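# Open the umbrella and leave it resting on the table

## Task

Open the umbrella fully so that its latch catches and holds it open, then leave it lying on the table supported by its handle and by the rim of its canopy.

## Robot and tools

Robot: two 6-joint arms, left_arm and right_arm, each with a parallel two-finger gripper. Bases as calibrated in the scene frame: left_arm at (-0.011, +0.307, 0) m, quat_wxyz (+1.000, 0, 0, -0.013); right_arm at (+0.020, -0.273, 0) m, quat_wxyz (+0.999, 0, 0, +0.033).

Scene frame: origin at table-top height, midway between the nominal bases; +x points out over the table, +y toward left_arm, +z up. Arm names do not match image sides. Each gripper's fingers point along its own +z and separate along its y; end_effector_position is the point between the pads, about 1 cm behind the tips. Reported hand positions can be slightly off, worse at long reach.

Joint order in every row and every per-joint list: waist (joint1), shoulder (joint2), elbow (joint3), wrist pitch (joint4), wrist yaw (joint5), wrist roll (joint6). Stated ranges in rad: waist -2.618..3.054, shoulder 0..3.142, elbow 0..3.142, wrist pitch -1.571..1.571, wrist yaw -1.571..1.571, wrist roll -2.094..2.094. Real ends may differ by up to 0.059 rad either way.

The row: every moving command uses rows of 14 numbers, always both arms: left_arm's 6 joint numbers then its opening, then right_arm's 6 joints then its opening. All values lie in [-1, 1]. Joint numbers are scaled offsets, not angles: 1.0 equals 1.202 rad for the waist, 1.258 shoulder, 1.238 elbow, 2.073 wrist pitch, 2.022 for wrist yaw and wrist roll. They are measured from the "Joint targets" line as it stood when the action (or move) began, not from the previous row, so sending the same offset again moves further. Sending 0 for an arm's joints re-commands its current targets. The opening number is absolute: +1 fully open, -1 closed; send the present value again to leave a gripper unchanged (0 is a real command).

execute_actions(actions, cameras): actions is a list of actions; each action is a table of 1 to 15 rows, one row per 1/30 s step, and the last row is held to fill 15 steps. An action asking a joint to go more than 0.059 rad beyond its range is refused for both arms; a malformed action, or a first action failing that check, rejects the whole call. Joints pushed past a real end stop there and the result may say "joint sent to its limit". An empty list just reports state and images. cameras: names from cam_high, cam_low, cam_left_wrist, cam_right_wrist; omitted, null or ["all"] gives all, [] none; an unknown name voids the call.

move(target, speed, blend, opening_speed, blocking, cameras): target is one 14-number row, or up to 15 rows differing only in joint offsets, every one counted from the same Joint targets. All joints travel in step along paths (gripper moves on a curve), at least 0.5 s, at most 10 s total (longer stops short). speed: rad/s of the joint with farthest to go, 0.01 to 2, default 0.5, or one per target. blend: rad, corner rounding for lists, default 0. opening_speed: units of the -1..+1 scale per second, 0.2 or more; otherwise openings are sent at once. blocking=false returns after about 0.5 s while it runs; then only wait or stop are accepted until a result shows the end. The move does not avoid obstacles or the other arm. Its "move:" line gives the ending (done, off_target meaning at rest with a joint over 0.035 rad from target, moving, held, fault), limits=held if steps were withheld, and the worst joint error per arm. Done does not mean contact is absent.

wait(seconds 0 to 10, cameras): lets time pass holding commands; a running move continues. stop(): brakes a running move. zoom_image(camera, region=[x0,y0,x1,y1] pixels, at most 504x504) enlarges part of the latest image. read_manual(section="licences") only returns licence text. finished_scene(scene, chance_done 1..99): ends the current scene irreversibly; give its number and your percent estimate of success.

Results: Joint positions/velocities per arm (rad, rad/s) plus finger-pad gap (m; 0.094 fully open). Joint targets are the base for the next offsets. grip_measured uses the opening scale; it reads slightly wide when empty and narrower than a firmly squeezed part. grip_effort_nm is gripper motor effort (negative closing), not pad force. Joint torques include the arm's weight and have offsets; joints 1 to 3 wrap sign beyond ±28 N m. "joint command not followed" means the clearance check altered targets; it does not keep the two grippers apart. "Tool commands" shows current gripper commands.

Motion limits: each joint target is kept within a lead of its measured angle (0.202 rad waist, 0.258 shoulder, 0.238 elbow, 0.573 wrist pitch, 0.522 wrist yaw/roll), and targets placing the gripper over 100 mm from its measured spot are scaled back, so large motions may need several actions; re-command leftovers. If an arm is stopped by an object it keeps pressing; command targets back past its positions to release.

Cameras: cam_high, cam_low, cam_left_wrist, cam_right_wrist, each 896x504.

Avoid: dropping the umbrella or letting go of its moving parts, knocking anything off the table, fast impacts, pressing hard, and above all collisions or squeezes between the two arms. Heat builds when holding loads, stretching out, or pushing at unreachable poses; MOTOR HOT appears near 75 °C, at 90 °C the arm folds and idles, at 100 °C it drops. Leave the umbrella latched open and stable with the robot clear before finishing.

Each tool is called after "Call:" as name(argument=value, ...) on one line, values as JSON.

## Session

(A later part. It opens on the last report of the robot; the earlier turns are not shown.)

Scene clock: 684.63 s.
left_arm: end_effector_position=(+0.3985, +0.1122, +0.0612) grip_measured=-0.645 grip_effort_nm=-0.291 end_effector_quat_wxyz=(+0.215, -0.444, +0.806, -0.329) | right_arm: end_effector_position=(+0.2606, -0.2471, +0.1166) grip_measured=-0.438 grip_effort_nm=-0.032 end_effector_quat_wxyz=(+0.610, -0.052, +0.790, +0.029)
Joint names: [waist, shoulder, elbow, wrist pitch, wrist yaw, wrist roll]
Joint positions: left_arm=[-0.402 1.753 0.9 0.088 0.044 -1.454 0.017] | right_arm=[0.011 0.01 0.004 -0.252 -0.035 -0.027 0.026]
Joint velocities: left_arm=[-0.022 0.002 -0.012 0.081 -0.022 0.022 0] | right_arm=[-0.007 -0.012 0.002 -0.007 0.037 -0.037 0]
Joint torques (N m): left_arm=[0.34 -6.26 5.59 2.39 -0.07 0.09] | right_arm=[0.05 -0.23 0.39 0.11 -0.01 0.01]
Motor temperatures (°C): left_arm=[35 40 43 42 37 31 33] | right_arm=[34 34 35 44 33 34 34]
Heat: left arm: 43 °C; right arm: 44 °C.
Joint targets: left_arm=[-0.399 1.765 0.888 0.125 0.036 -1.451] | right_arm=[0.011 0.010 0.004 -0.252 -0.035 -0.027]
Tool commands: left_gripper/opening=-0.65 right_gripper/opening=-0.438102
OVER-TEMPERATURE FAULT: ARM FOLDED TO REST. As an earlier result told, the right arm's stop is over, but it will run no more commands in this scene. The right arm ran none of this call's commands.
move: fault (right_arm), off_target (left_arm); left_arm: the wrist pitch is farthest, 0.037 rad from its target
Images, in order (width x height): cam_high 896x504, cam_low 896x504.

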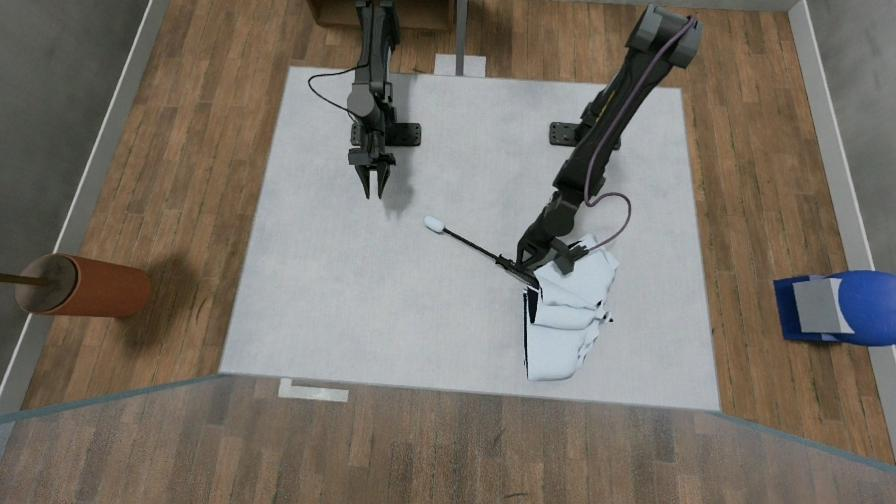

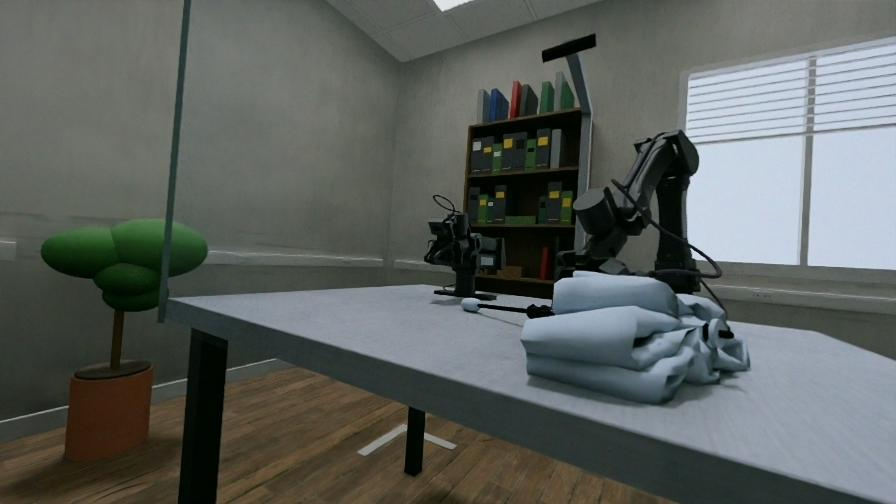

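Call:
move(target=[0, 0.012, -0.0149, 0.0162, 0, 0, -0.65, 0, 0, 0, 0, 0, 0, -0.438], speed=0.15, cameras=["cam_low"])

Call:
move(target=[0, 0, 0, 0, 0, 0, 0.0, 0, 0, 0, 0, 0, 0, -0.438], opening_speed=0.4, cameras=["cam_high", "cam_low", "cam_left_wrist"])

Scene clock: 687.77 s.
left_arm: end_effector_position=(+0.3989, +0.1120, +0.0561) grip_measured=-0.645 grip_effort_nm=-0.295 end_effector_quat_wxyz=(+0.217, -0.444, +0.804, -0.332) | right_arm: end_effector_position=(+0.2606, -0.2471, +0.1166) grip_measured=-0.438 grip_effort_nm=-0.032 end_effector_quat_wxyz=(+0.610, -0.052, +0.790, +0.029)
Joint names: [waist, shoulder, elbow, wrist pitch, wrist yaw, wrist roll]
Joint positions: left_arm=[-0.402 1.766 0.883 0.128 0.044 -1.456 0.017] | right_arm=[0.011 0.01 0.004 -0.252 -0.035 -0.027 0.026]
Joint velocities: left_arm=[-0.002 0.012 0.012 0.081 -0.066 -0.007 0] | right_arm=[0.007 -0.012 -0.017 0.037 0.022 -0.037 0]
Joint torques (N m): left_arm=[0.35 -6.13 5.42 2.34 -0.08 0.11] | right_arm=[-0.01 -0.23 0.4 0.11 0 0.01]
Motor temperatures (°C): left_arm=[35 40 43 42 37 31 33] | right_arm=[34 34 35 44 33 34 34]
Heat: left arm: 43 °C; right arm: 44 °C.
Joint targets: left_arm=[-0.399 1.779 0.870 0.158 0.036 -1.450] | right_arm=[0.011 0.010 0.004 -0.252 -0.035 -0.027]
Tool commands: left_gripper/opening=-0.65 right_gripper/opening=-0.438103
OVER-TEMPERATURE FAULT: ARM FOLDED TO REST. As an earlier result told, the right arm's stop is over, but it will run no more commands in this scene. The right arm ran none of this call's commands.
move: fault (right_arm)
Images, in order (width x height): cam_low 896x504.

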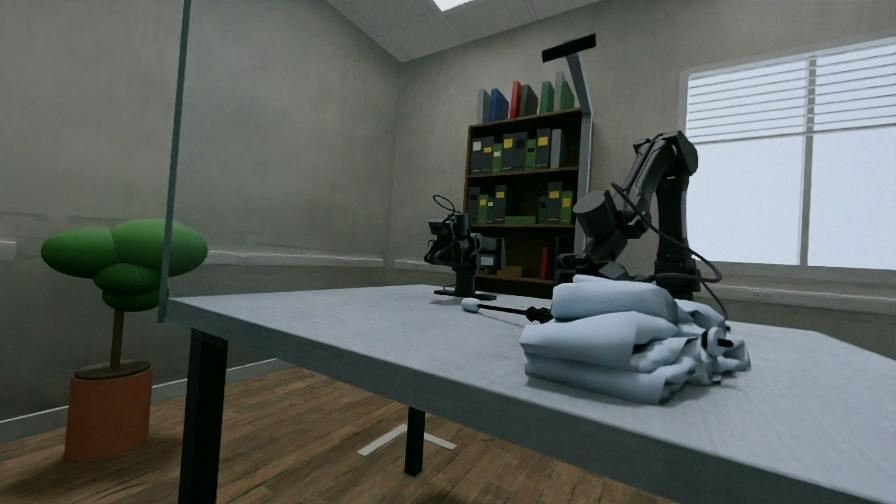

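Scene clock: 689.60 s.
left_arm: end_effector_position=(+0.4034, +0.1099, +0.0613) grip_measured=-0.001 grip_effort_nm=0.061 end_effector_quat_wxyz=(+0.225, -0.440, +0.799, -0.343) | right_arm: end_effector_position=(+0.2606, -0.2471, +0.1166) grip_measured=-0.438 grip_effort_nm=-0.027 end_effector_quat_wxyz=(+0.610, -0.052, +0.790, +0.029)
Joint names: [waist, shoulder, elbow, wrist pitch, wrist yaw, wrist roll]
Joint positions: left_arm=[-0.402 1.766 0.882 0.158 0.044 -1.456 0.047] | right_arm=[0.011 0.01 0.004 -0.252 -0.035 -0.027 0.026]
Joint velocities: left_arm=[-0.002 0.007 0.002 -0.007 0.037 0.007 0] | right_arm=[0.007 0.012 -0.017 -0.066 0.066 -0.022 0]
Joint torques (N m): left_arm=[0.34 -6.22 5.39 2.07 -0.08 0.1] | right_arm=[-0.05 -0.16 0.35 0.11 0 0.02]
Motor temperatures (°C): left_arm=[35 40 43 42 37 31 33] | right_arm=[34 34 35 44 33 34 34]
Heat: left arm: 43 °C; right arm: 44 °C.
Joint targets: left_arm=[-0.399 1.780 0.870 0.158 0.036 -1.450] | right_arm=[0.011 0.010 0.004 -0.252 -0.035 -0.027]
Tool commands: left_gripper/opening=+0.0 right_gripper/opening=-0.438103
OVER-TEMPERATURE FAULT: ARM FOLDED TO REST. As an earlier result told, the right arm's stop is over, but it will run no more commands in this scene. The right arm ran none of this call's commands.
move: fault (right_arm)
Images, in order (width x height): cam_high 896x504, cam_low 896x504, cam_left_wrist 896x504.

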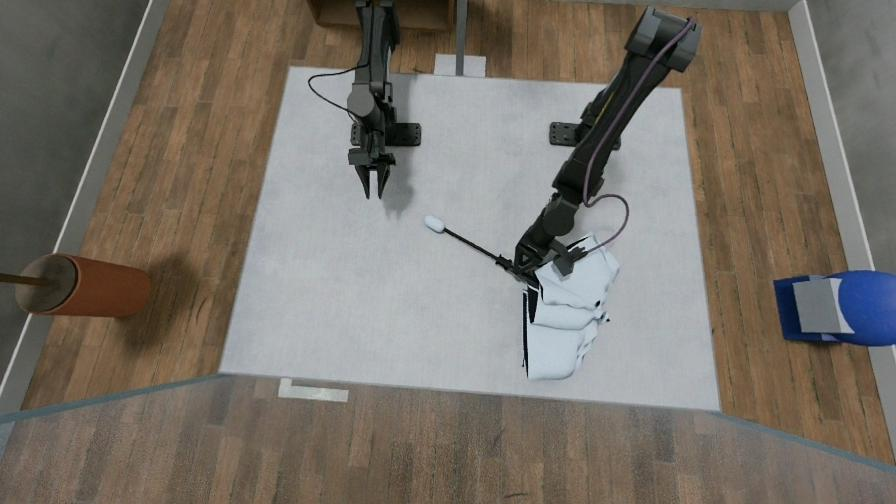

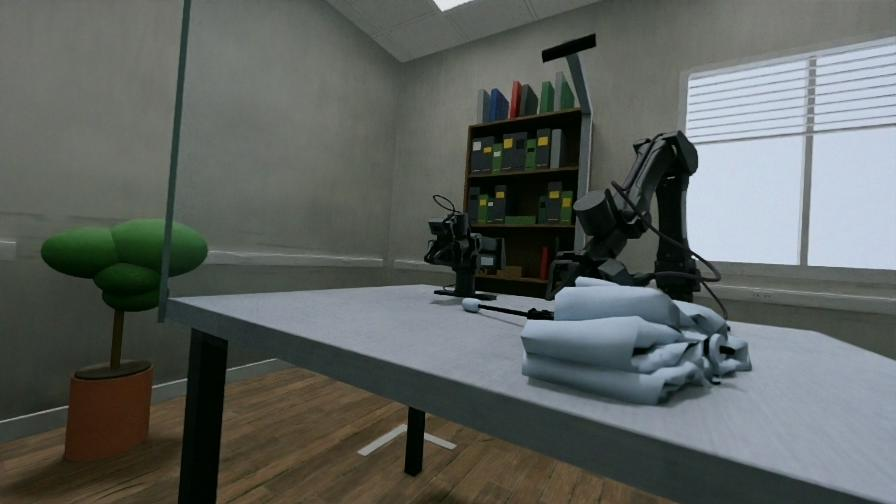

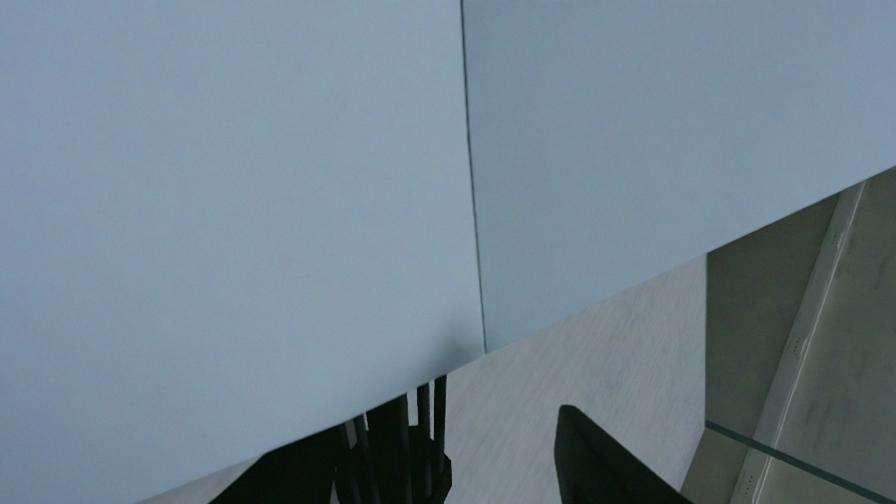

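Call:
move(target=[0, 0, 0, 0, 0, 0, 0.45, 0, 0, 0, 0, 0, 0, -0.438], opening_speed=1.0, cameras=[])

Call:
move(target=[[-0.0025, -0.1224, -0.0412, -0.0386, 0.004, -0.003, 0.45, 0, 0, 0, 0, 0, 0, -0.438], [-0.0025, -0.4555, -0.0945, -0.2089, 0.004, -0.003, 0.45, 0, 0, 0, 0, 0, 0, -0.438]], speed=0.4, blend=0.03, cameras=["cam_high", "cam_left_wrist"])

Scene clock: 706.37 s.
left_arm: end_effector_position=(+0.4034, +0.1099, +0.0613) grip_measured=+0.449 grip_effort_nm=0.066 end_effector_quat_wxyz=(+0.225, -0.440, +0.799, -0.343) | right_arm: end_effector_position=(+0.2606, -0.2471, +0.1166) grip_measured=-0.438 grip_effort_nm=-0.042 end_effector_quat_wxyz=(+0.610, -0.052, +0.790, +0.029)
Joint names: [waist, shoulder, elbow, wrist pitch, wrist yaw, wrist roll]
Joint positions: left_arm=[-0.402 1.766 0.882 0.158 0.044 -1.456 0.068] | right_arm=[0.011 0.01 0.004 -0.252 -0.035 -0.027 0.026]
Joint velocities: left_arm=[0.012 -0.012 -0.007 0.051 -0.007 -0.081 0] | right_arm=[-0.022 -0.002 -0.002 -0.066 0.022 0.007 0]
Joint torques (N m): left_arm=[0.34 -6.19 5.45 2.06 -0.07 0.11] | right_arm=[0.03 -0.21 0.36 0.1 0.01 0.02]
Motor temperatures (°C): left_arm=[35 38 42 42 37 31 32] | right_arm=[34 34 35 43 33 34 34]
Heat: left arm: 42 °C; right arm: 43 °C.
Joint targets: left_arm=[-0.399 1.780 0.870 0.158 0.036 -1.450] | right_arm=[0.011 0.010 0.004 -0.252 -0.035 -0.027]
Tool commands: left_gripper/opening=+0.45 right_gripper/opening=-0.438102
OVER-TEMPERATURE FAULT: ARM FOLDED TO REST. As an earlier result told, the right arm's stop is over, but it will run no more commands in this scene. The right arm ran none of this call's commands.
move: fault (right_arm)
No camera images: "cameras" was empty.

Scene clock: 708.50 s.
left_arm: end_effector_position=(+0.3196, +0.1482, +0.1560) grip_measured=+0.449 grip_effort_nm=0.071 end_effector_quat_wxyz=(+0.233, -0.437, +0.793, -0.354) | right_arm: end_effector_position=(+0.2606, -0.2471, +0.1166) grip_measured=-0.438 grip_effort_nm=-0.037 end_effector_quat_wxyz=(+0.610, -0.052, +0.790, +0.029)
Joint names: [waist, shoulder, elbow, wrist pitch, wrist yaw, wrist roll]
Joint positions: left_arm=[-0.402 1.219 0.775 -0.252 0.044 -1.456 0.068] | right_arm=[0.011 0.01 0.004 -0.252 -0.035 -0.027 0.026]
Joint velocities: left_arm=[0.007 0.002 0.002 -0.022 -0.007 -0.022 0] | right_arm=[-0.017 0.002 -0.002 -0.081 -0.051 -0.037 0]
Joint torques (N m): left_arm=[0.09 -4.53 5.81 1.86 0.01 0.04] | right_arm=[0.02 -0.23 0.38 0.1 0 0.02]
Motor temperatures (°C): left_arm=[35 38 42 42 37 31 32] | right_arm=[34 34 35 43 33 34 34]
Heat: left arm: 42 °C; right arm: 43 °C.
Joint targets: left_arm=[-0.402 1.207 0.753 -0.275 0.044 -1.456] | right_arm=[0.011 0.010 0.004 -0.252 -0.035 -0.027]
Tool commands: left_gripper/opening=+0.45 right_gripper/opening=-0.438103
OVER-TEMPERATURE FAULT: ARM FOLDED TO REST. As an earlier result told, the right arm's stop is over, but it will run no more commands in this scene. The right arm ran none of this call's commands.
move: fault (right_arm)
Images, in order (width x height): cam_high 896x504, cam_left_wrist 896x504.

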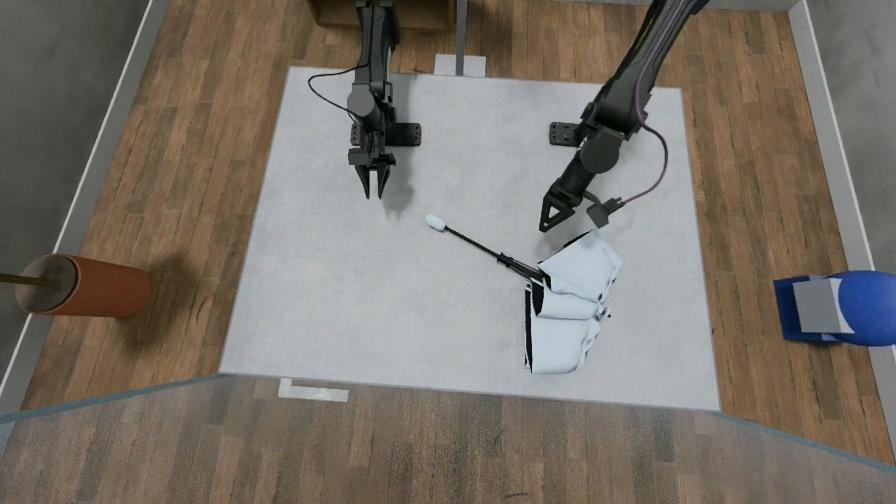

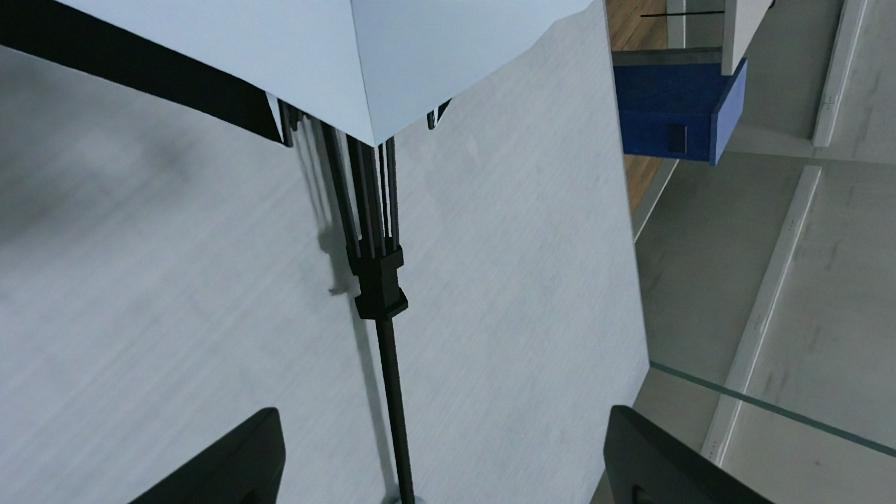

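Call:
move(target=[-0.1177, 0.3143, 0.471, -0.2596, -0.0655, 0.9922, 0.17, 0, 0, 0, 0, 0, 0, -0.438], speed=1.2, cameras=[])

Call:
move(target=[-0.0529, 0.1412, 0.2116, -0.1167, -0.0295, 0.4458, 0.17, 0, 0, 0, 0, 0, 0, -0.438], speed=0.8, cameras=["cam_left_wrist", "cam_low"])

Scene clock: 719.63 s.
left_arm: end_effector_position=(+0.3306, +0.1103, +0.1550) grip_measured=+0.171 grip_effort_nm=-0.076 end_effector_quat_wxyz=(+0.245, +0.501, +0.829, +0.039) | right_arm: end_effector_position=(+0.2606, -0.2471, +0.1166) grip_measured=-0.438 grip_effort_nm=-0.027 end_effector_quat_wxyz=(+0.610, -0.052, +0.790, +0.029)
Joint names: [waist, shoulder, elbow, wrist pitch, wrist yaw, wrist roll]
Joint positions: left_arm=[-0.537 1.586 1.308 -0.798 -0.085 0.546 0.055] | right_arm=[0.011 0.01 0.004 -0.252 -0.035 -0.027 0.026]
Joint velocities: left_arm=[-0.002 0.002 -0.002 -0.037 -0.051 -0.066 0] | right_arm=[0.012 -0.007 0.002 -0.022 0.022 -0.007 0]
Joint torques (N m): left_arm=[-0.55 -5.12 9.44 1.36 -0.11 0.1] | right_arm=[-0.01 -0.25 0.38 0.1 -0.01 0.02]
Motor temperatures (°C): left_arm=[35 38 42 42 36 31 32] | right_arm=[34 34 35 42 33 34 34]
Heat: left arm: 42 °C; right arm: 42 °C.
Joint targets: left_arm=[-0.543 1.602 1.336 -0.813 -0.088 0.550] | right_arm=[0.011 0.010 0.004 -0.252 -0.035 -0.027]
Tool commands: left_gripper/opening=+0.17 right_gripper/opening=-0.438103
OVER-TEMPERATURE FAULT: ARM FOLDED TO REST. As an earlier result told, the right arm's stop is over, but it will run no more commands in this scene. The right arm ran none of this call's commands.
move: fault (right_arm)
No camera images: "cameras" was empty.

Scene clock: 721.63 s.
left_arm: end_effector_position=(+0.3333, +0.0912, +0.1589) grip_measured=+0.171 grip_effort_nm=-0.066 end_effector_quat_wxyz=(+0.129, +0.839, +0.511, +0.135) | right_arm: end_effector_position=(+0.2606, -0.2471, +0.1166) grip_measured=-0.438 grip_effort_nm=-0.027 end_effector_quat_wxyz=(+0.610, -0.052, +0.790, +0.029)
Joint names: [waist, shoulder, elbow, wrist pitch, wrist yaw, wrist roll]
Joint positions: left_arm=[-0.6 1.76 1.571 -1.035 -0.148 1.447 0.055] | right_arm=[0.011 0.01 0.004 -0.252 -0.035 -0.027 0.026]
Joint velocities: left_arm=[0.002 -0.007 0.012 -0.037 -0.051 -0.051 0.001] | right_arm=[-0.007 0.002 -0.012 0.007 -0.037 -0.051 0]
Joint torques (N m): left_arm=[-0.53 -6.09 9.11 1.02 -0.1 0.08] | right_arm=[-0.02 -0.25 0.32 0.11 0 0.02]
Motor temperatures (°C): left_arm=[35 38 42 42 36 31 32] | right_arm=[34 34 35 42 33 34 34]
Heat: left arm: 42 °C; right arm: 42 °C.
Joint targets: left_arm=[-0.607 1.780 1.598 -1.055 -0.148 1.451] | right_arm=[0.011 0.010 0.004 -0.252 -0.035 -0.027]
Tool commands: left_gripper/opening=+0.17 right_gripper/opening=-0.438102
OVER-TEMPERATURE FAULT: ARM FOLDED TO REST. As an earlier result told, the right arm's stop is over, but it will run no more commands in this scene. The right arm ran none of this call's commands.
move: fault (right_arm)
Images, in order (width x height): cam_low 896x504, cam_left_wrist 896x504.

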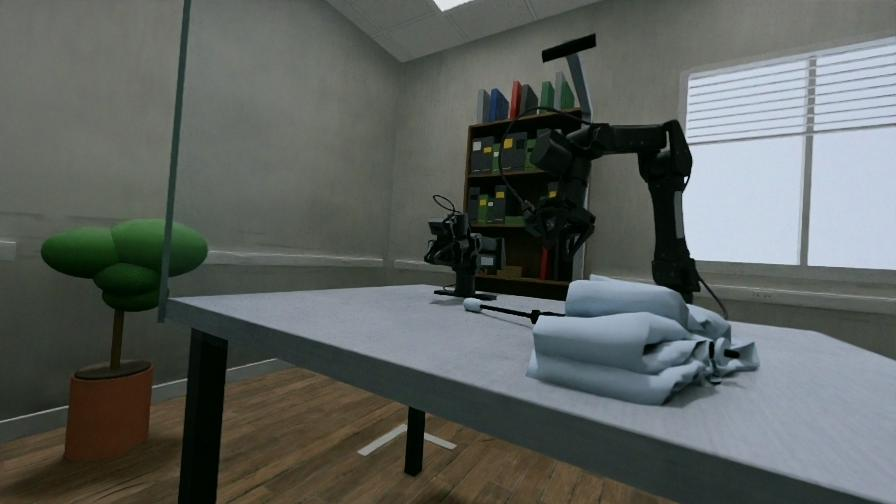

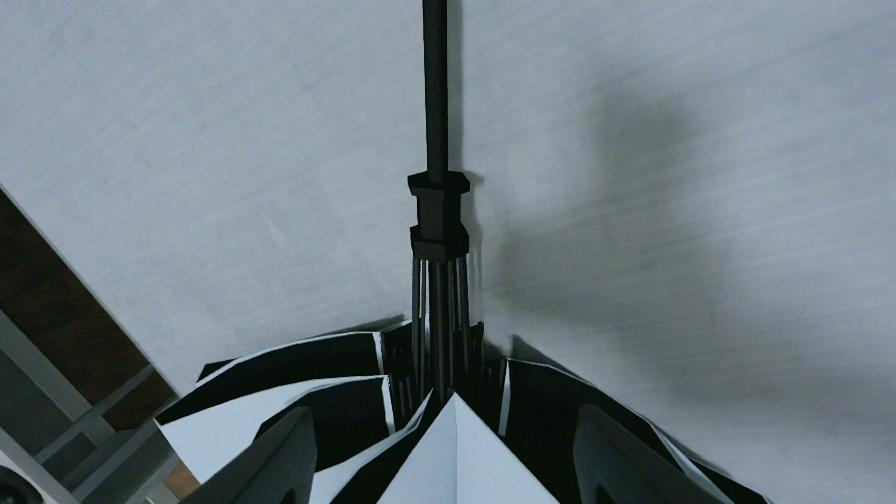

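Call:
zoom_image(camera="cam_left_wrist", region=[350, 80, 550, 280])

Scaled by 2.520 from the camera's 896x504 image, which has a finer 1280x720 frame.

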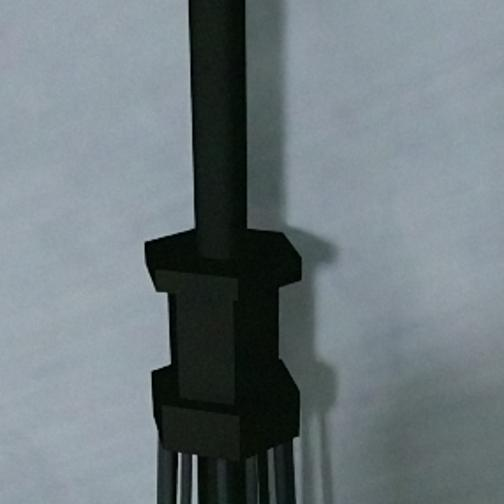

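Call:
move(target=[0.0273, 0.092, -0.1279, 0.1322, 0.004, 0.0094, 0.17, 0, 0, 0, 0, 0, 0, -0.438], speed=0.4, cameras=["cam_left_wrist"])

Scene clock: 746.77 s.
left_arm: end_effector_position=(+0.3623, +0.0809, +0.0932) grip_measured=+0.171 grip_effort_nm=-0.071 end_effector_quat_wxyz=(+0.133, +0.837, +0.511, +0.141) | right_arm: end_effector_position=(+0.2606, -0.2471, +0.1166) grip_measured=-0.438 grip_effort_nm=-0.037 end_effector_quat_wxyz=(+0.610, -0.052, +0.790, +0.029)
Joint names: [waist, shoulder, elbow, wrist pitch, wrist yaw, wrist roll]
Joint positions: left_arm=[-0.58 1.879 1.454 -0.783 -0.148 1.467 0.055] | right_arm=[0.011 0.01 0.004 -0.252 -0.035 -0.027 0.026]
Joint velocities: left_arm=[-0.017 -0.007 -0.007 0.022 -0.037 -0.022 0] | right_arm=[0.012 0.007 0.007 -0.11 0.066 0.007 0]
Joint torques (N m): left_arm=[0.55 -7.28 5.7 1.31 -0.02 0.08] | right_arm=[0.01 -0.21 0.38 0.1 0.01 0.03]
Motor temperatures (°C): left_arm=[34 38 43 40 36 31 32] | right_arm=[34 34 35 40 33 34 34]
Heat: left arm: 43 °C; right arm: 40 °C.
Joint targets: left_arm=[-0.574 1.895 1.440 -0.781 -0.140 1.470] | right_arm=[0.011 0.010 0.004 -0.252 -0.035 -0.027]
Tool commands: left_gripper/opening=+0.17 right_gripper/opening=-0.438102
OVER-TEMPERATURE FAULT: ARM FOLDED TO REST. As an earlier result told, the right arm's stop is over, but it will run no more commands in this scene. The right arm ran none of this call's commands.
move: fault (right_arm)
Images, in order (width x height): cam_left_wrist 896x504.

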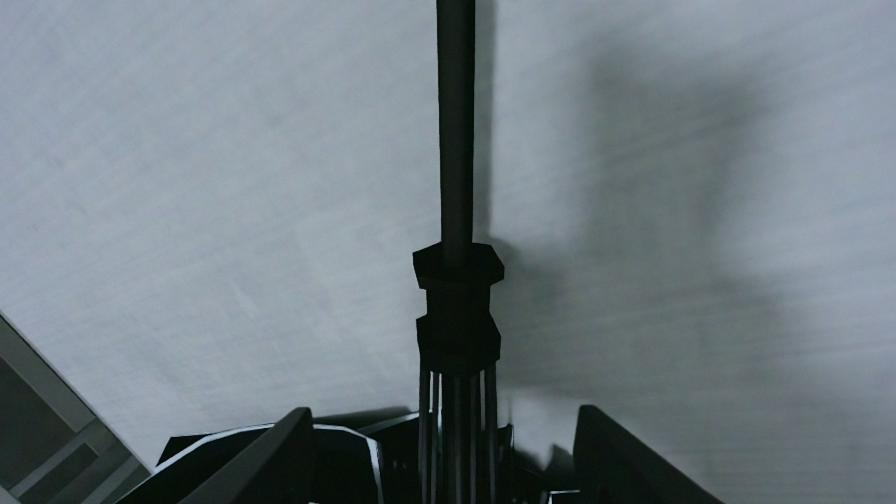

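Call:
move(target=[0.02, 0.0914, -0.0485, 0.0863, 0.004, 0.0109, 0.17, 0, 0, 0, 0, 0, 0, -0.438], speed=0.3, cameras=["cam_left_wrist"])

Scene clock: 760.70 s.
left_arm: end_effector_position=(+0.3822, +0.0792, +0.0420) grip_measured=+0.171 grip_effort_nm=-0.076 end_effector_quat_wxyz=(+0.135, +0.837, +0.511, +0.144) | right_arm: end_effector_position=(+0.2606, -0.2471, +0.1166) grip_measured=-0.438 grip_effort_nm=-0.037 end_effector_quat_wxyz=(+0.610, -0.052, +0.790, +0.029)
Joint names: [waist, shoulder, elbow, wrist pitch, wrist yaw, wrist roll]
Joint positions: left_arm=[-0.557 1.991 1.395 -0.604 -0.144 1.489 0.055] | right_arm=[0.011 0.01 0.004 -0.252 -0.035 -0.027 0.026]
Joint velocities: left_arm=[0.007 -0.002 0.017 0.007 -0.022 0.007 0] | right_arm=[0.002 -0.002 -0.002 0.037 -0.022 -0.022 0]
Joint torques (N m): left_arm=[0.62 -7.66 5.37 1.28 0.02 0.09] | right_arm=[-0.02 -0.21 0.42 0.11 0.01 0.02]
Motor temperatures (°C): left_arm=[34 39 42 40 35 31 31] | right_arm=[34 34 34 40 33 34 34]
Heat: left arm: 42 °C; right arm: 40 °C.
Joint targets: left_arm=[-0.550 2.010 1.380 -0.602 -0.132 1.492] | right_arm=[0.011 0.010 0.004 -0.252 -0.035 -0.027]
Tool commands: left_gripper/opening=+0.17 right_gripper/opening=-0.438103
OVER-TEMPERATURE FAULT: ARM FOLDED TO REST. As an earlier result told, the right arm's stop is over, but it will run no more commands in this scene. The right arm ran none of this call's commands.
move: fault (right_arm)
Images, in order (width x height): cam_left_wrist 896x504.

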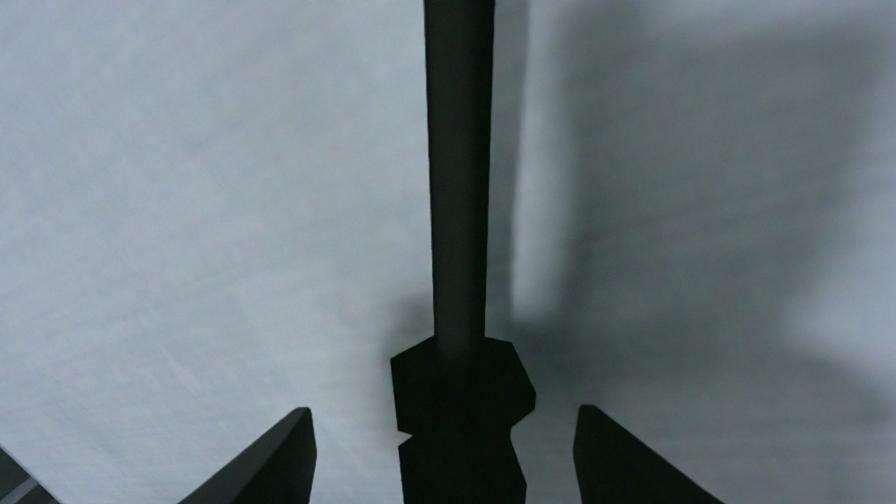

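Call:
move(target=[0, 0, 0, 0, 0, 0, -0.4, 0, 0, 0, 0, 0, 0, -0.438], opening_speed=0.6, cameras=[])

Call:
move(target=[0, 0, 0, 0, 0, 0, -0.6, 0, 0, 0, 0, 0, 0, -0.438], opening_speed=0.3, cameras=["cam_left_wrist"])

Scene clock: 765.10 s.
left_arm: end_effector_position=(+0.3822, +0.0789, +0.0420) grip_measured=-0.399 grip_effort_nm=-0.085 end_effector_quat_wxyz=(+0.135, +0.837, +0.511, +0.144) | right_arm: end_effector_position=(+0.2606, -0.2471, +0.1166) grip_measured=-0.438 grip_effort_nm=-0.037 end_effector_quat_wxyz=(+0.610, -0.052, +0.790, +0.029)
Joint names: [waist, shoulder, elbow, wrist pitch, wrist yaw, wrist roll]
Joint positions: left_arm=[-0.557 1.991 1.395 -0.603 -0.142 1.489 0.028] | right_arm=[0.011 0.01 0.004 -0.252 -0.035 -0.027 0.026]
Joint velocities: left_arm=[-0.017 -0.012 0.002 0.022 0.022 -0.007 0] | right_arm=[0.002 -0.017 0.002 -0.037 -0.081 -0.081 0]
Joint torques (N m): left_arm=[0.61 -7.68 5.38 1.29 0 0.08] | right_arm=[0.01 -0.27 0.4 0.11 0 0.02]
Motor temperatures (°C): left_arm=[34 39 42 40 35 31 31] | right_arm=[34 34 34 40 33 34 34]
Heat: left arm: 42 °C; right arm: 40 °C.
Joint targets: left_arm=[-0.550 2.010 1.380 -0.602 -0.132 1.492] | right_arm=[0.011 0.010 0.004 -0.252 -0.035 -0.027]
Tool commands: left_gripper/opening=-0.4 right_gripper/opening=-0.438103
OVER-TEMPERATURE FAULT: ARM FOLDED TO REST. As an earlier result told, the right arm's stop is over, but it will run no more commands in this scene. The right arm ran none of this call's commands.
move: fault (right_arm)
No camera images: "cameras" was empty.

Scene clock: 765.97 s.
left_arm: end_effector_position=(+0.3821, +0.0787, +0.0420) grip_measured=-0.557 grip_effort_nm=-0.994 end_effector_quat_wxyz=(+0.135, +0.837, +0.511, +0.143) | right_arm: end_effector_position=(+0.2606, -0.2471, +0.1166) grip_measured=-0.438 grip_effort_nm=-0.037 end_effector_quat_wxyz=(+0.610, -0.052, +0.790, +0.029)
Joint names: [waist, shoulder, elbow, wrist pitch, wrist yaw, wrist roll]
Joint positions: left_arm=[-0.557 1.991 1.395 -0.603 -0.141 1.49 0.021] | right_arm=[0.011 0.01 0.004 -0.252 -0.035 -0.027 0.026]
Joint velocities: left_arm=[-0.007 0.002 0.002 0.022 -0.037 -0.051 -0.002] | right_arm=[0.017 -0.012 -0.002 -0.051 -0.022 -0.037 0.001]
Joint torques (N m): left_arm=[0.61 -7.66 5.38 1.28 -0.01 0.06] | right_arm=[-0.02 -0.23 0.38 0.11 -0.01 0.02]
Motor temperatures (°C): left_arm=[34 39 42 40 35 31 31] | right_arm=[34 34 34 40 33 34 34]
Heat: left arm: 42 °C; right arm: 40 °C.
Joint targets: left_arm=[-0.550 2.010 1.380 -0.602 -0.132 1.492] | right_arm=[0.011 0.010 0.004 -0.252 -0.035 -0.027]
Tool commands: left_gripper/opening=-0.6 right_gripper/opening=-0.438102
OVER-TEMPERATURE FAULT: ARM FOLDED TO REST. As an earlier result told, the right arm's stop is over, but it will run no more commands in this scene. The right arm ran none of this call's commands.
move: fault (right_arm)
Images, in order (width x height): cam_left_wrist 896x504.

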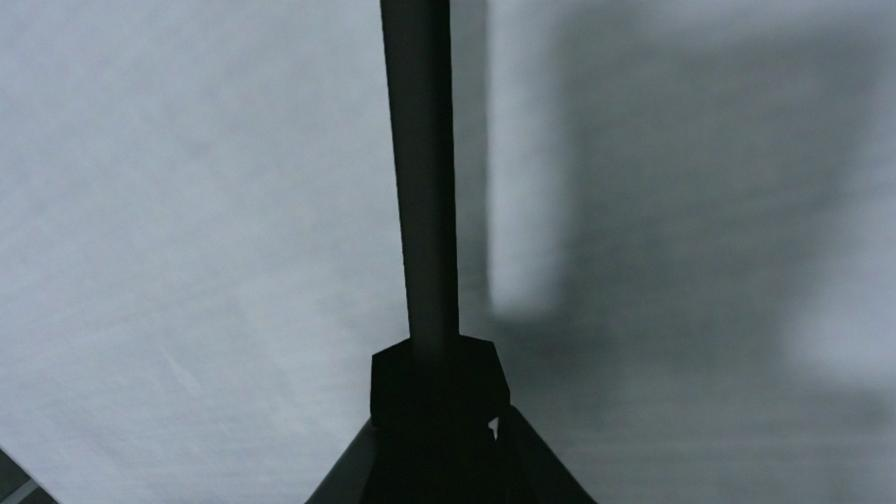

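Call:
move(target=[[0.0183, -0.2695, -0.4192, 0.3242, 0.0307, 0.0312, -0.6, 0, 0, 0, 0, 0, 0, -0.438], [0.0416, -0.2366, -0.6995, 0.7232, 0.0653, 0.0633, -0.6, 0, 0, 0, 0, 0, 0, -0.438]], speed=0.6, blend=0.1, cameras=["cam_high", "cam_low", "cam_left_wrist"])

Scene clock: 797.13 s.
left_arm: end_effector_position=(+0.3667, +0.0864, +0.0910) grip_measured=-0.560 grip_effort_nm=-1.038 end_effector_quat_wxyz=(+0.491, +0.718, +0.392, +0.299) | right_arm: end_effector_position=(+0.2606, -0.2471, +0.1166) grip_measured=-0.438 grip_effort_nm=-0.032 end_effector_quat_wxyz=(+0.610, -0.052, +0.790, +0.029)
Joint names: [waist, shoulder, elbow, wrist pitch, wrist yaw, wrist roll]
Joint positions: left_arm=[-0.508 1.709 0.52 0.843 -0.008 1.615 0.021] | right_arm=[0.011 0.01 0.004 -0.252 -0.035 -0.027 0.026]
Joint velocities: left_arm=[0.002 0.012 0.007 0.051 0.051 0.051 0] | right_arm=[-0.007 0.007 0.007 0.022 0.007 -0.037 0]
Joint torques (N m): left_arm=[0.69 -5.5 4.85 2.97 0.06 0.11] | right_arm=[0.01 -0.24 0.4 0.11 0 0.03]
Motor temperatures (°C): left_arm=[34 39 41 40 35 31 33] | right_arm=[34 34 34 38 33 34 34]
Heat: left arm: 41 °C; right arm: 38 °C.
Joint targets: left_arm=[-0.500 1.713 0.514 0.897 0.000 1.620] | right_arm=[0.011 0.010 0.004 -0.252 -0.035 -0.027]
Tool commands: left_gripper/opening=-0.6 right_gripper/opening=-0.438102
OVER-TEMPERATURE FAULT: ARM FOLDED TO REST. As an earlier result told, the right arm's stop is over, but it will run no more commands in this scene. The right arm ran none of this call's commands.
move: fault (right_arm), off_target (left_arm); left_arm: the wrist pitch is farthest, 0.054 rad from its target
Images, in order (width x height): cam_high 896x504, cam_low 896x504, cam_left_wrist 896x504.

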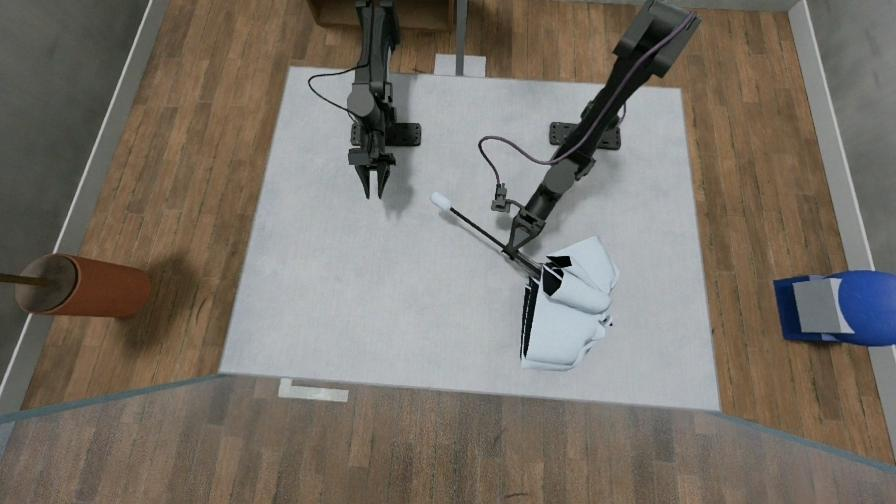

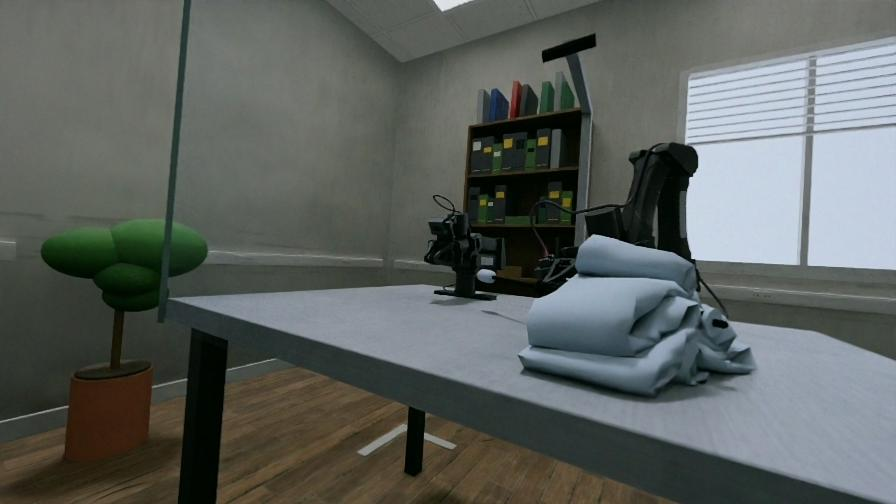

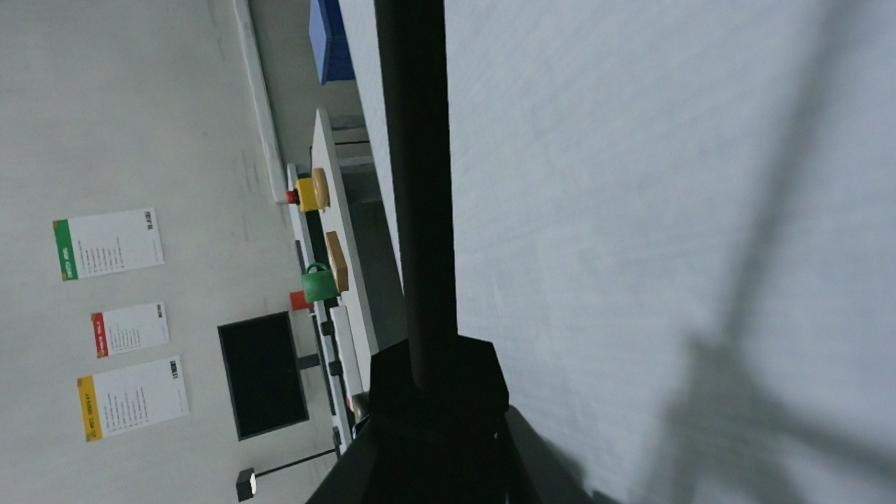

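Call:
move(target=[0.0416, -0.1693, 0.5662, -0.2542, 0, -0.0099, -0.6, 0, 0, 0, 0, 0, 0, -0.438], speed=0.5, cameras=["cam_high", "cam_low", "cam_left_wrist"])

Scene clock: 801.90 s.
left_arm: end_effector_position=(+0.4392, +0.0725, +0.3516) grip_measured=-0.561 grip_effort_nm=-1.033 end_effector_quat_wxyz=(+0.593, +0.615, +0.361, +0.374) | right_arm: end_effector_position=(+0.2606, -0.2471, +0.1166) grip_measured=-0.438 grip_effort_nm=-0.032 end_effector_quat_wxyz=(+0.610, -0.052, +0.790, +0.029)
Joint names: [waist, shoulder, elbow, wrist pitch, wrist yaw, wrist roll]
Joint positions: left_arm=[-0.457 1.525 1.18 0.329 -0.005 1.603 0.021] | right_arm=[0.011 0.01 0.004 -0.252 -0.035 -0.027 0.026]
Joint velocities: left_arm=[-0.017 -0.007 -0.012 0.051 0.022 -0.081 0.001] | right_arm=[0.002 -0.012 0.012 0.007 -0.037 -0.037 0.001]
Joint torques (N m): left_arm=[0.65 -8.35 10.77 2.86 0.04 0.01] | right_arm=[0.03 -0.24 0.38 0.11 -0.01 0.02]
Motor temperatures (°C): left_arm=[34 39 42 43 35 31 33] | right_arm=[34 34 34 38 33 34 34]
Heat: left arm: 43 °C; right arm: 38 °C.
Joint targets: left_arm=[-0.450 1.500 1.215 0.370 0.000 1.600] | right_arm=[0.011 0.010 0.004 -0.252 -0.035 -0.027]
Tool commands: left_gripper/opening=-0.6 right_gripper/opening=-0.438102
OVER-TEMPERATURE FAULT: ARM FOLDED TO REST. As an earlier result told, the right arm's stop is over, but it will run no more commands in this scene. The right arm ran none of this call's commands.
move: fault (right_arm), off_target (left_arm); left_arm: the wrist pitch is farthest, 0.041 rad from its target
Images, in order (width x height): cam_high 896x504, cam_low 896x504, cam_left_wrist 896x504.

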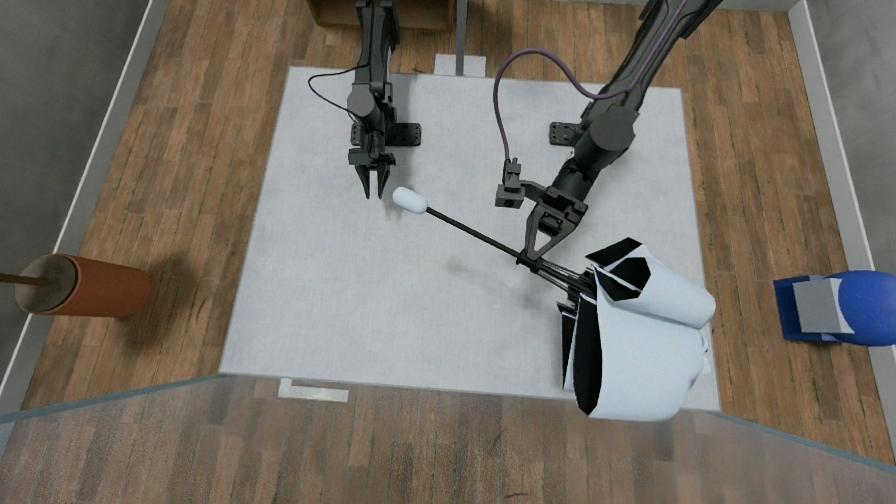

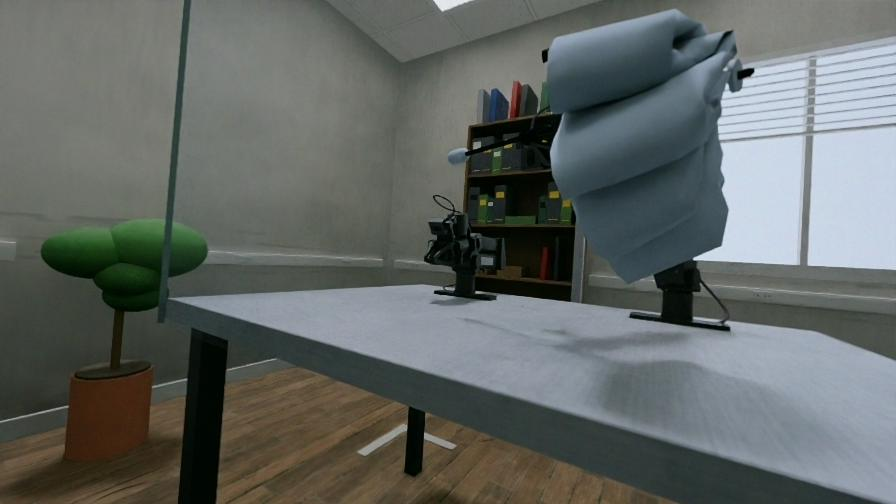

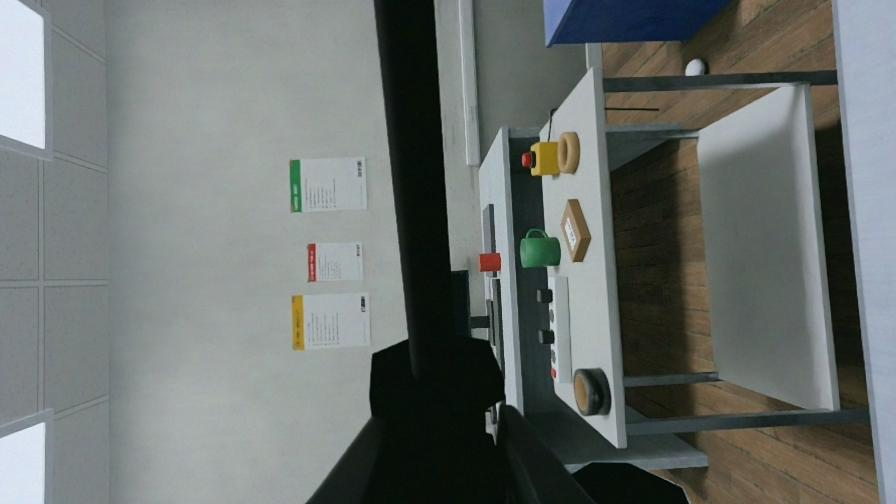

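Call:
move(target=[0.1655, 0.5056, 0.6971, -0.1312, 0.7468, -0.7913, -0.6, 0, 0, 0, 0, 0, 0, -0.438], speed=0.7, cameras=["cam_high", "cam_low", "cam_left_wrist"])

Scene clock: 807.77 s.
left_arm: end_effector_position=(+0.4097, +0.0000, +0.3851) grip_measured=-0.563 grip_effort_nm=-1.033 end_effector_quat_wxyz=(+0.451, +0.556, +0.436, -0.545) | right_arm: end_effector_position=(+0.2606, -0.2471, +0.1166) grip_measured=-0.438 grip_effort_nm=-0.037 end_effector_quat_wxyz=(+0.610, -0.052, +0.790, +0.029)
Joint names: [waist, shoulder, elbow, wrist pitch, wrist yaw, wrist roll]
Joint positions: left_arm=[-0.257 2.121 2.039 0.099 1.502 0.007 0.021] | right_arm=[0.011 0.01 0.004 -0.252 -0.035 -0.027 0.026]
Joint velocities: left_arm=[-0.007 0.007 -0.012 0.037 0.081 -0.051 -0.001] | right_arm=[-0.012 0.007 -0.007 0.037 0.007 0.066 0]
Joint torques (N m): left_arm=[0.55 -9.43 10.37 1.66 0.09 -0.01] | right_arm=[0.02 -0.23 0.38 0.1 0 0]
Motor temperatures (°C): left_arm=[34 39 43 44 35 31 33] | right_arm=[34 34 34 38 33 34 34]
Heat: left arm: 44 °C; right arm: 38 °C.
Joint targets: left_arm=[-0.251 2.136 2.078 0.098 1.510 0.000] | right_arm=[0.011 0.010 0.004 -0.252 -0.035 -0.027]
Tool commands: left_gripper/opening=-0.6 right_gripper/opening=-0.438102
OVER-TEMPERATURE FAULT: ARM FOLDED TO REST. As an earlier result told, the right arm's stop is over, but it will run no more commands in this scene. The right arm ran none of this call's commands.
move: fault (right_arm), off_target (left_arm); left_arm: the elbow is farthest, 0.039 rad from its target
Images, in order (width x height): cam_high 896x504, cam_low 896x504, cam_left_wrist 896x504.

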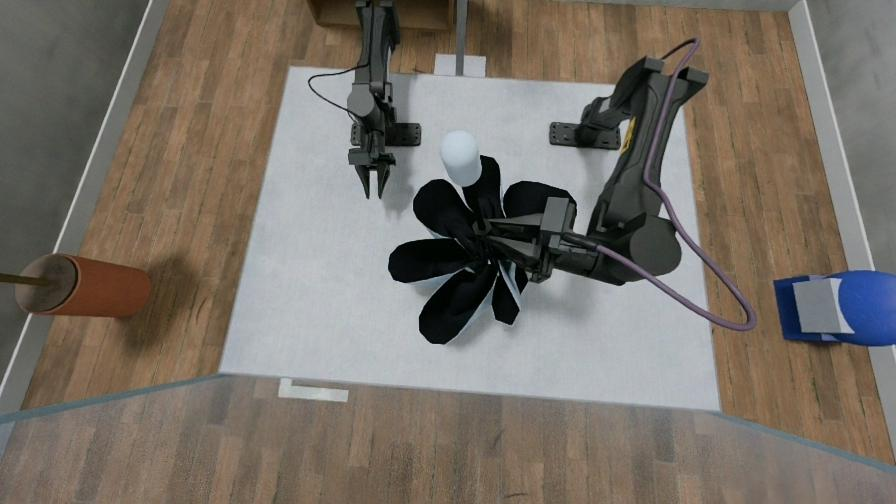

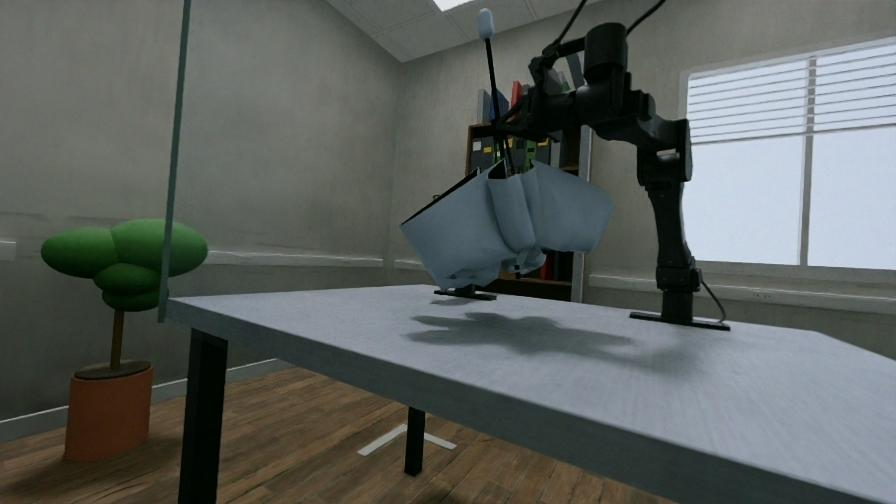

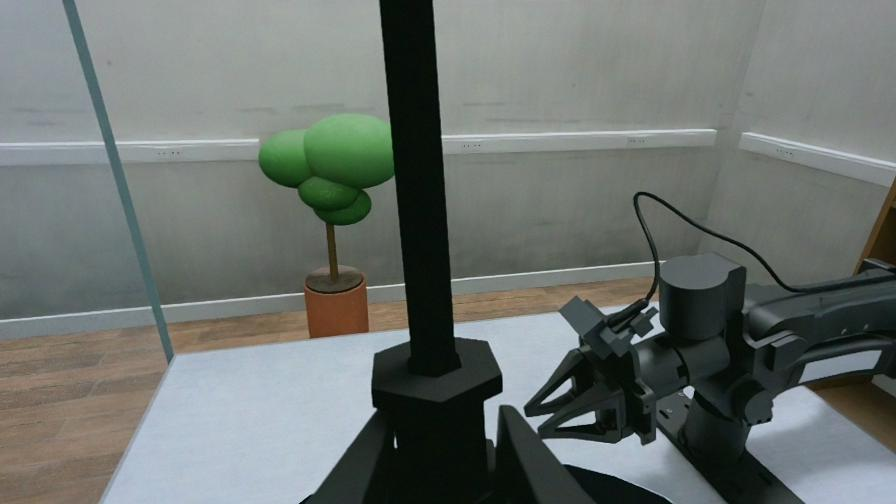

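Call:
move(target=[-0.0058, -0.0087, -0.2956, 0.152, -0.0049, 0, -0.6, 0, 0, 0, 0, 0, 0, -0.438], speed=0.3, cameras=["cam_low"])

Scene clock: 843.67 s.
left_arm: end_effector_position=(+0.4097, +0.0000, +0.3035) grip_measured=-0.563 grip_effort_nm=-1.043 end_effector_quat_wxyz=(+0.444, +0.551, +0.443, -0.550) | right_arm: end_effector_position=(+0.2606, -0.2471, +0.1166) grip_measured=-0.438 grip_effort_nm=-0.032 end_effector_quat_wxyz=(+0.610, -0.052, +0.790, +0.029)
Joint names: [waist, shoulder, elbow, wrist pitch, wrist yaw, wrist roll]
Joint positions: left_arm=[-0.257 2.121 1.721 0.396 1.502 0.005 0.021] | right_arm=[0.011 0.01 0.004 -0.252 -0.035 -0.027 0.026]
Joint velocities: left_arm=[0.012 -0.022 0.007 -0.022 -0.037 0.007 0.001] | right_arm=[0.012 -0.002 0.007 -0.066 0.037 -0.11 -0.001]
Joint torques (N m): left_arm=[-0.05 -10.19 6.45 1.86 -0.01 -0.01] | right_arm=[0.02 -0.23 0.39 0.11 -0.01 0.02]
Motor temperatures (°C): left_arm=[34 41 45 42 34 31 33] | right_arm=[34 34 34 37 33 34 34]
Heat: left arm: 45 °C; right arm: 37 °C.
Joint targets: left_arm=[-0.258 2.125 1.712 0.413 1.500 0.000] | right_arm=[0.011 0.010 0.004 -0.252 -0.035 -0.027]
Tool commands: left_gripper/opening=-0.6 right_gripper/opening=-0.438103
OVER-TEMPERATURE FAULT: ARM FOLDED TO REST. As an earlier result told, the right arm's stop is over, but it will run no more commands in this scene. The right arm ran none of this call's commands.
move: fault (right_arm)
Images, in order (width x height): cam_low 896x504.

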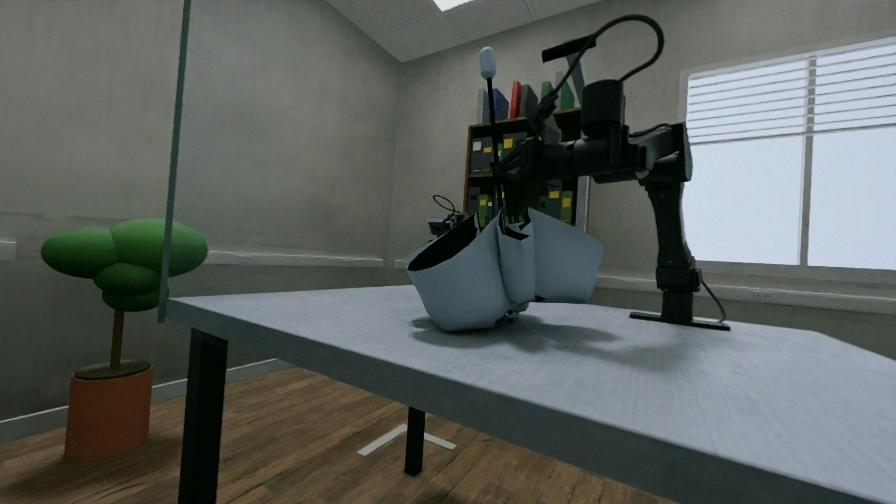

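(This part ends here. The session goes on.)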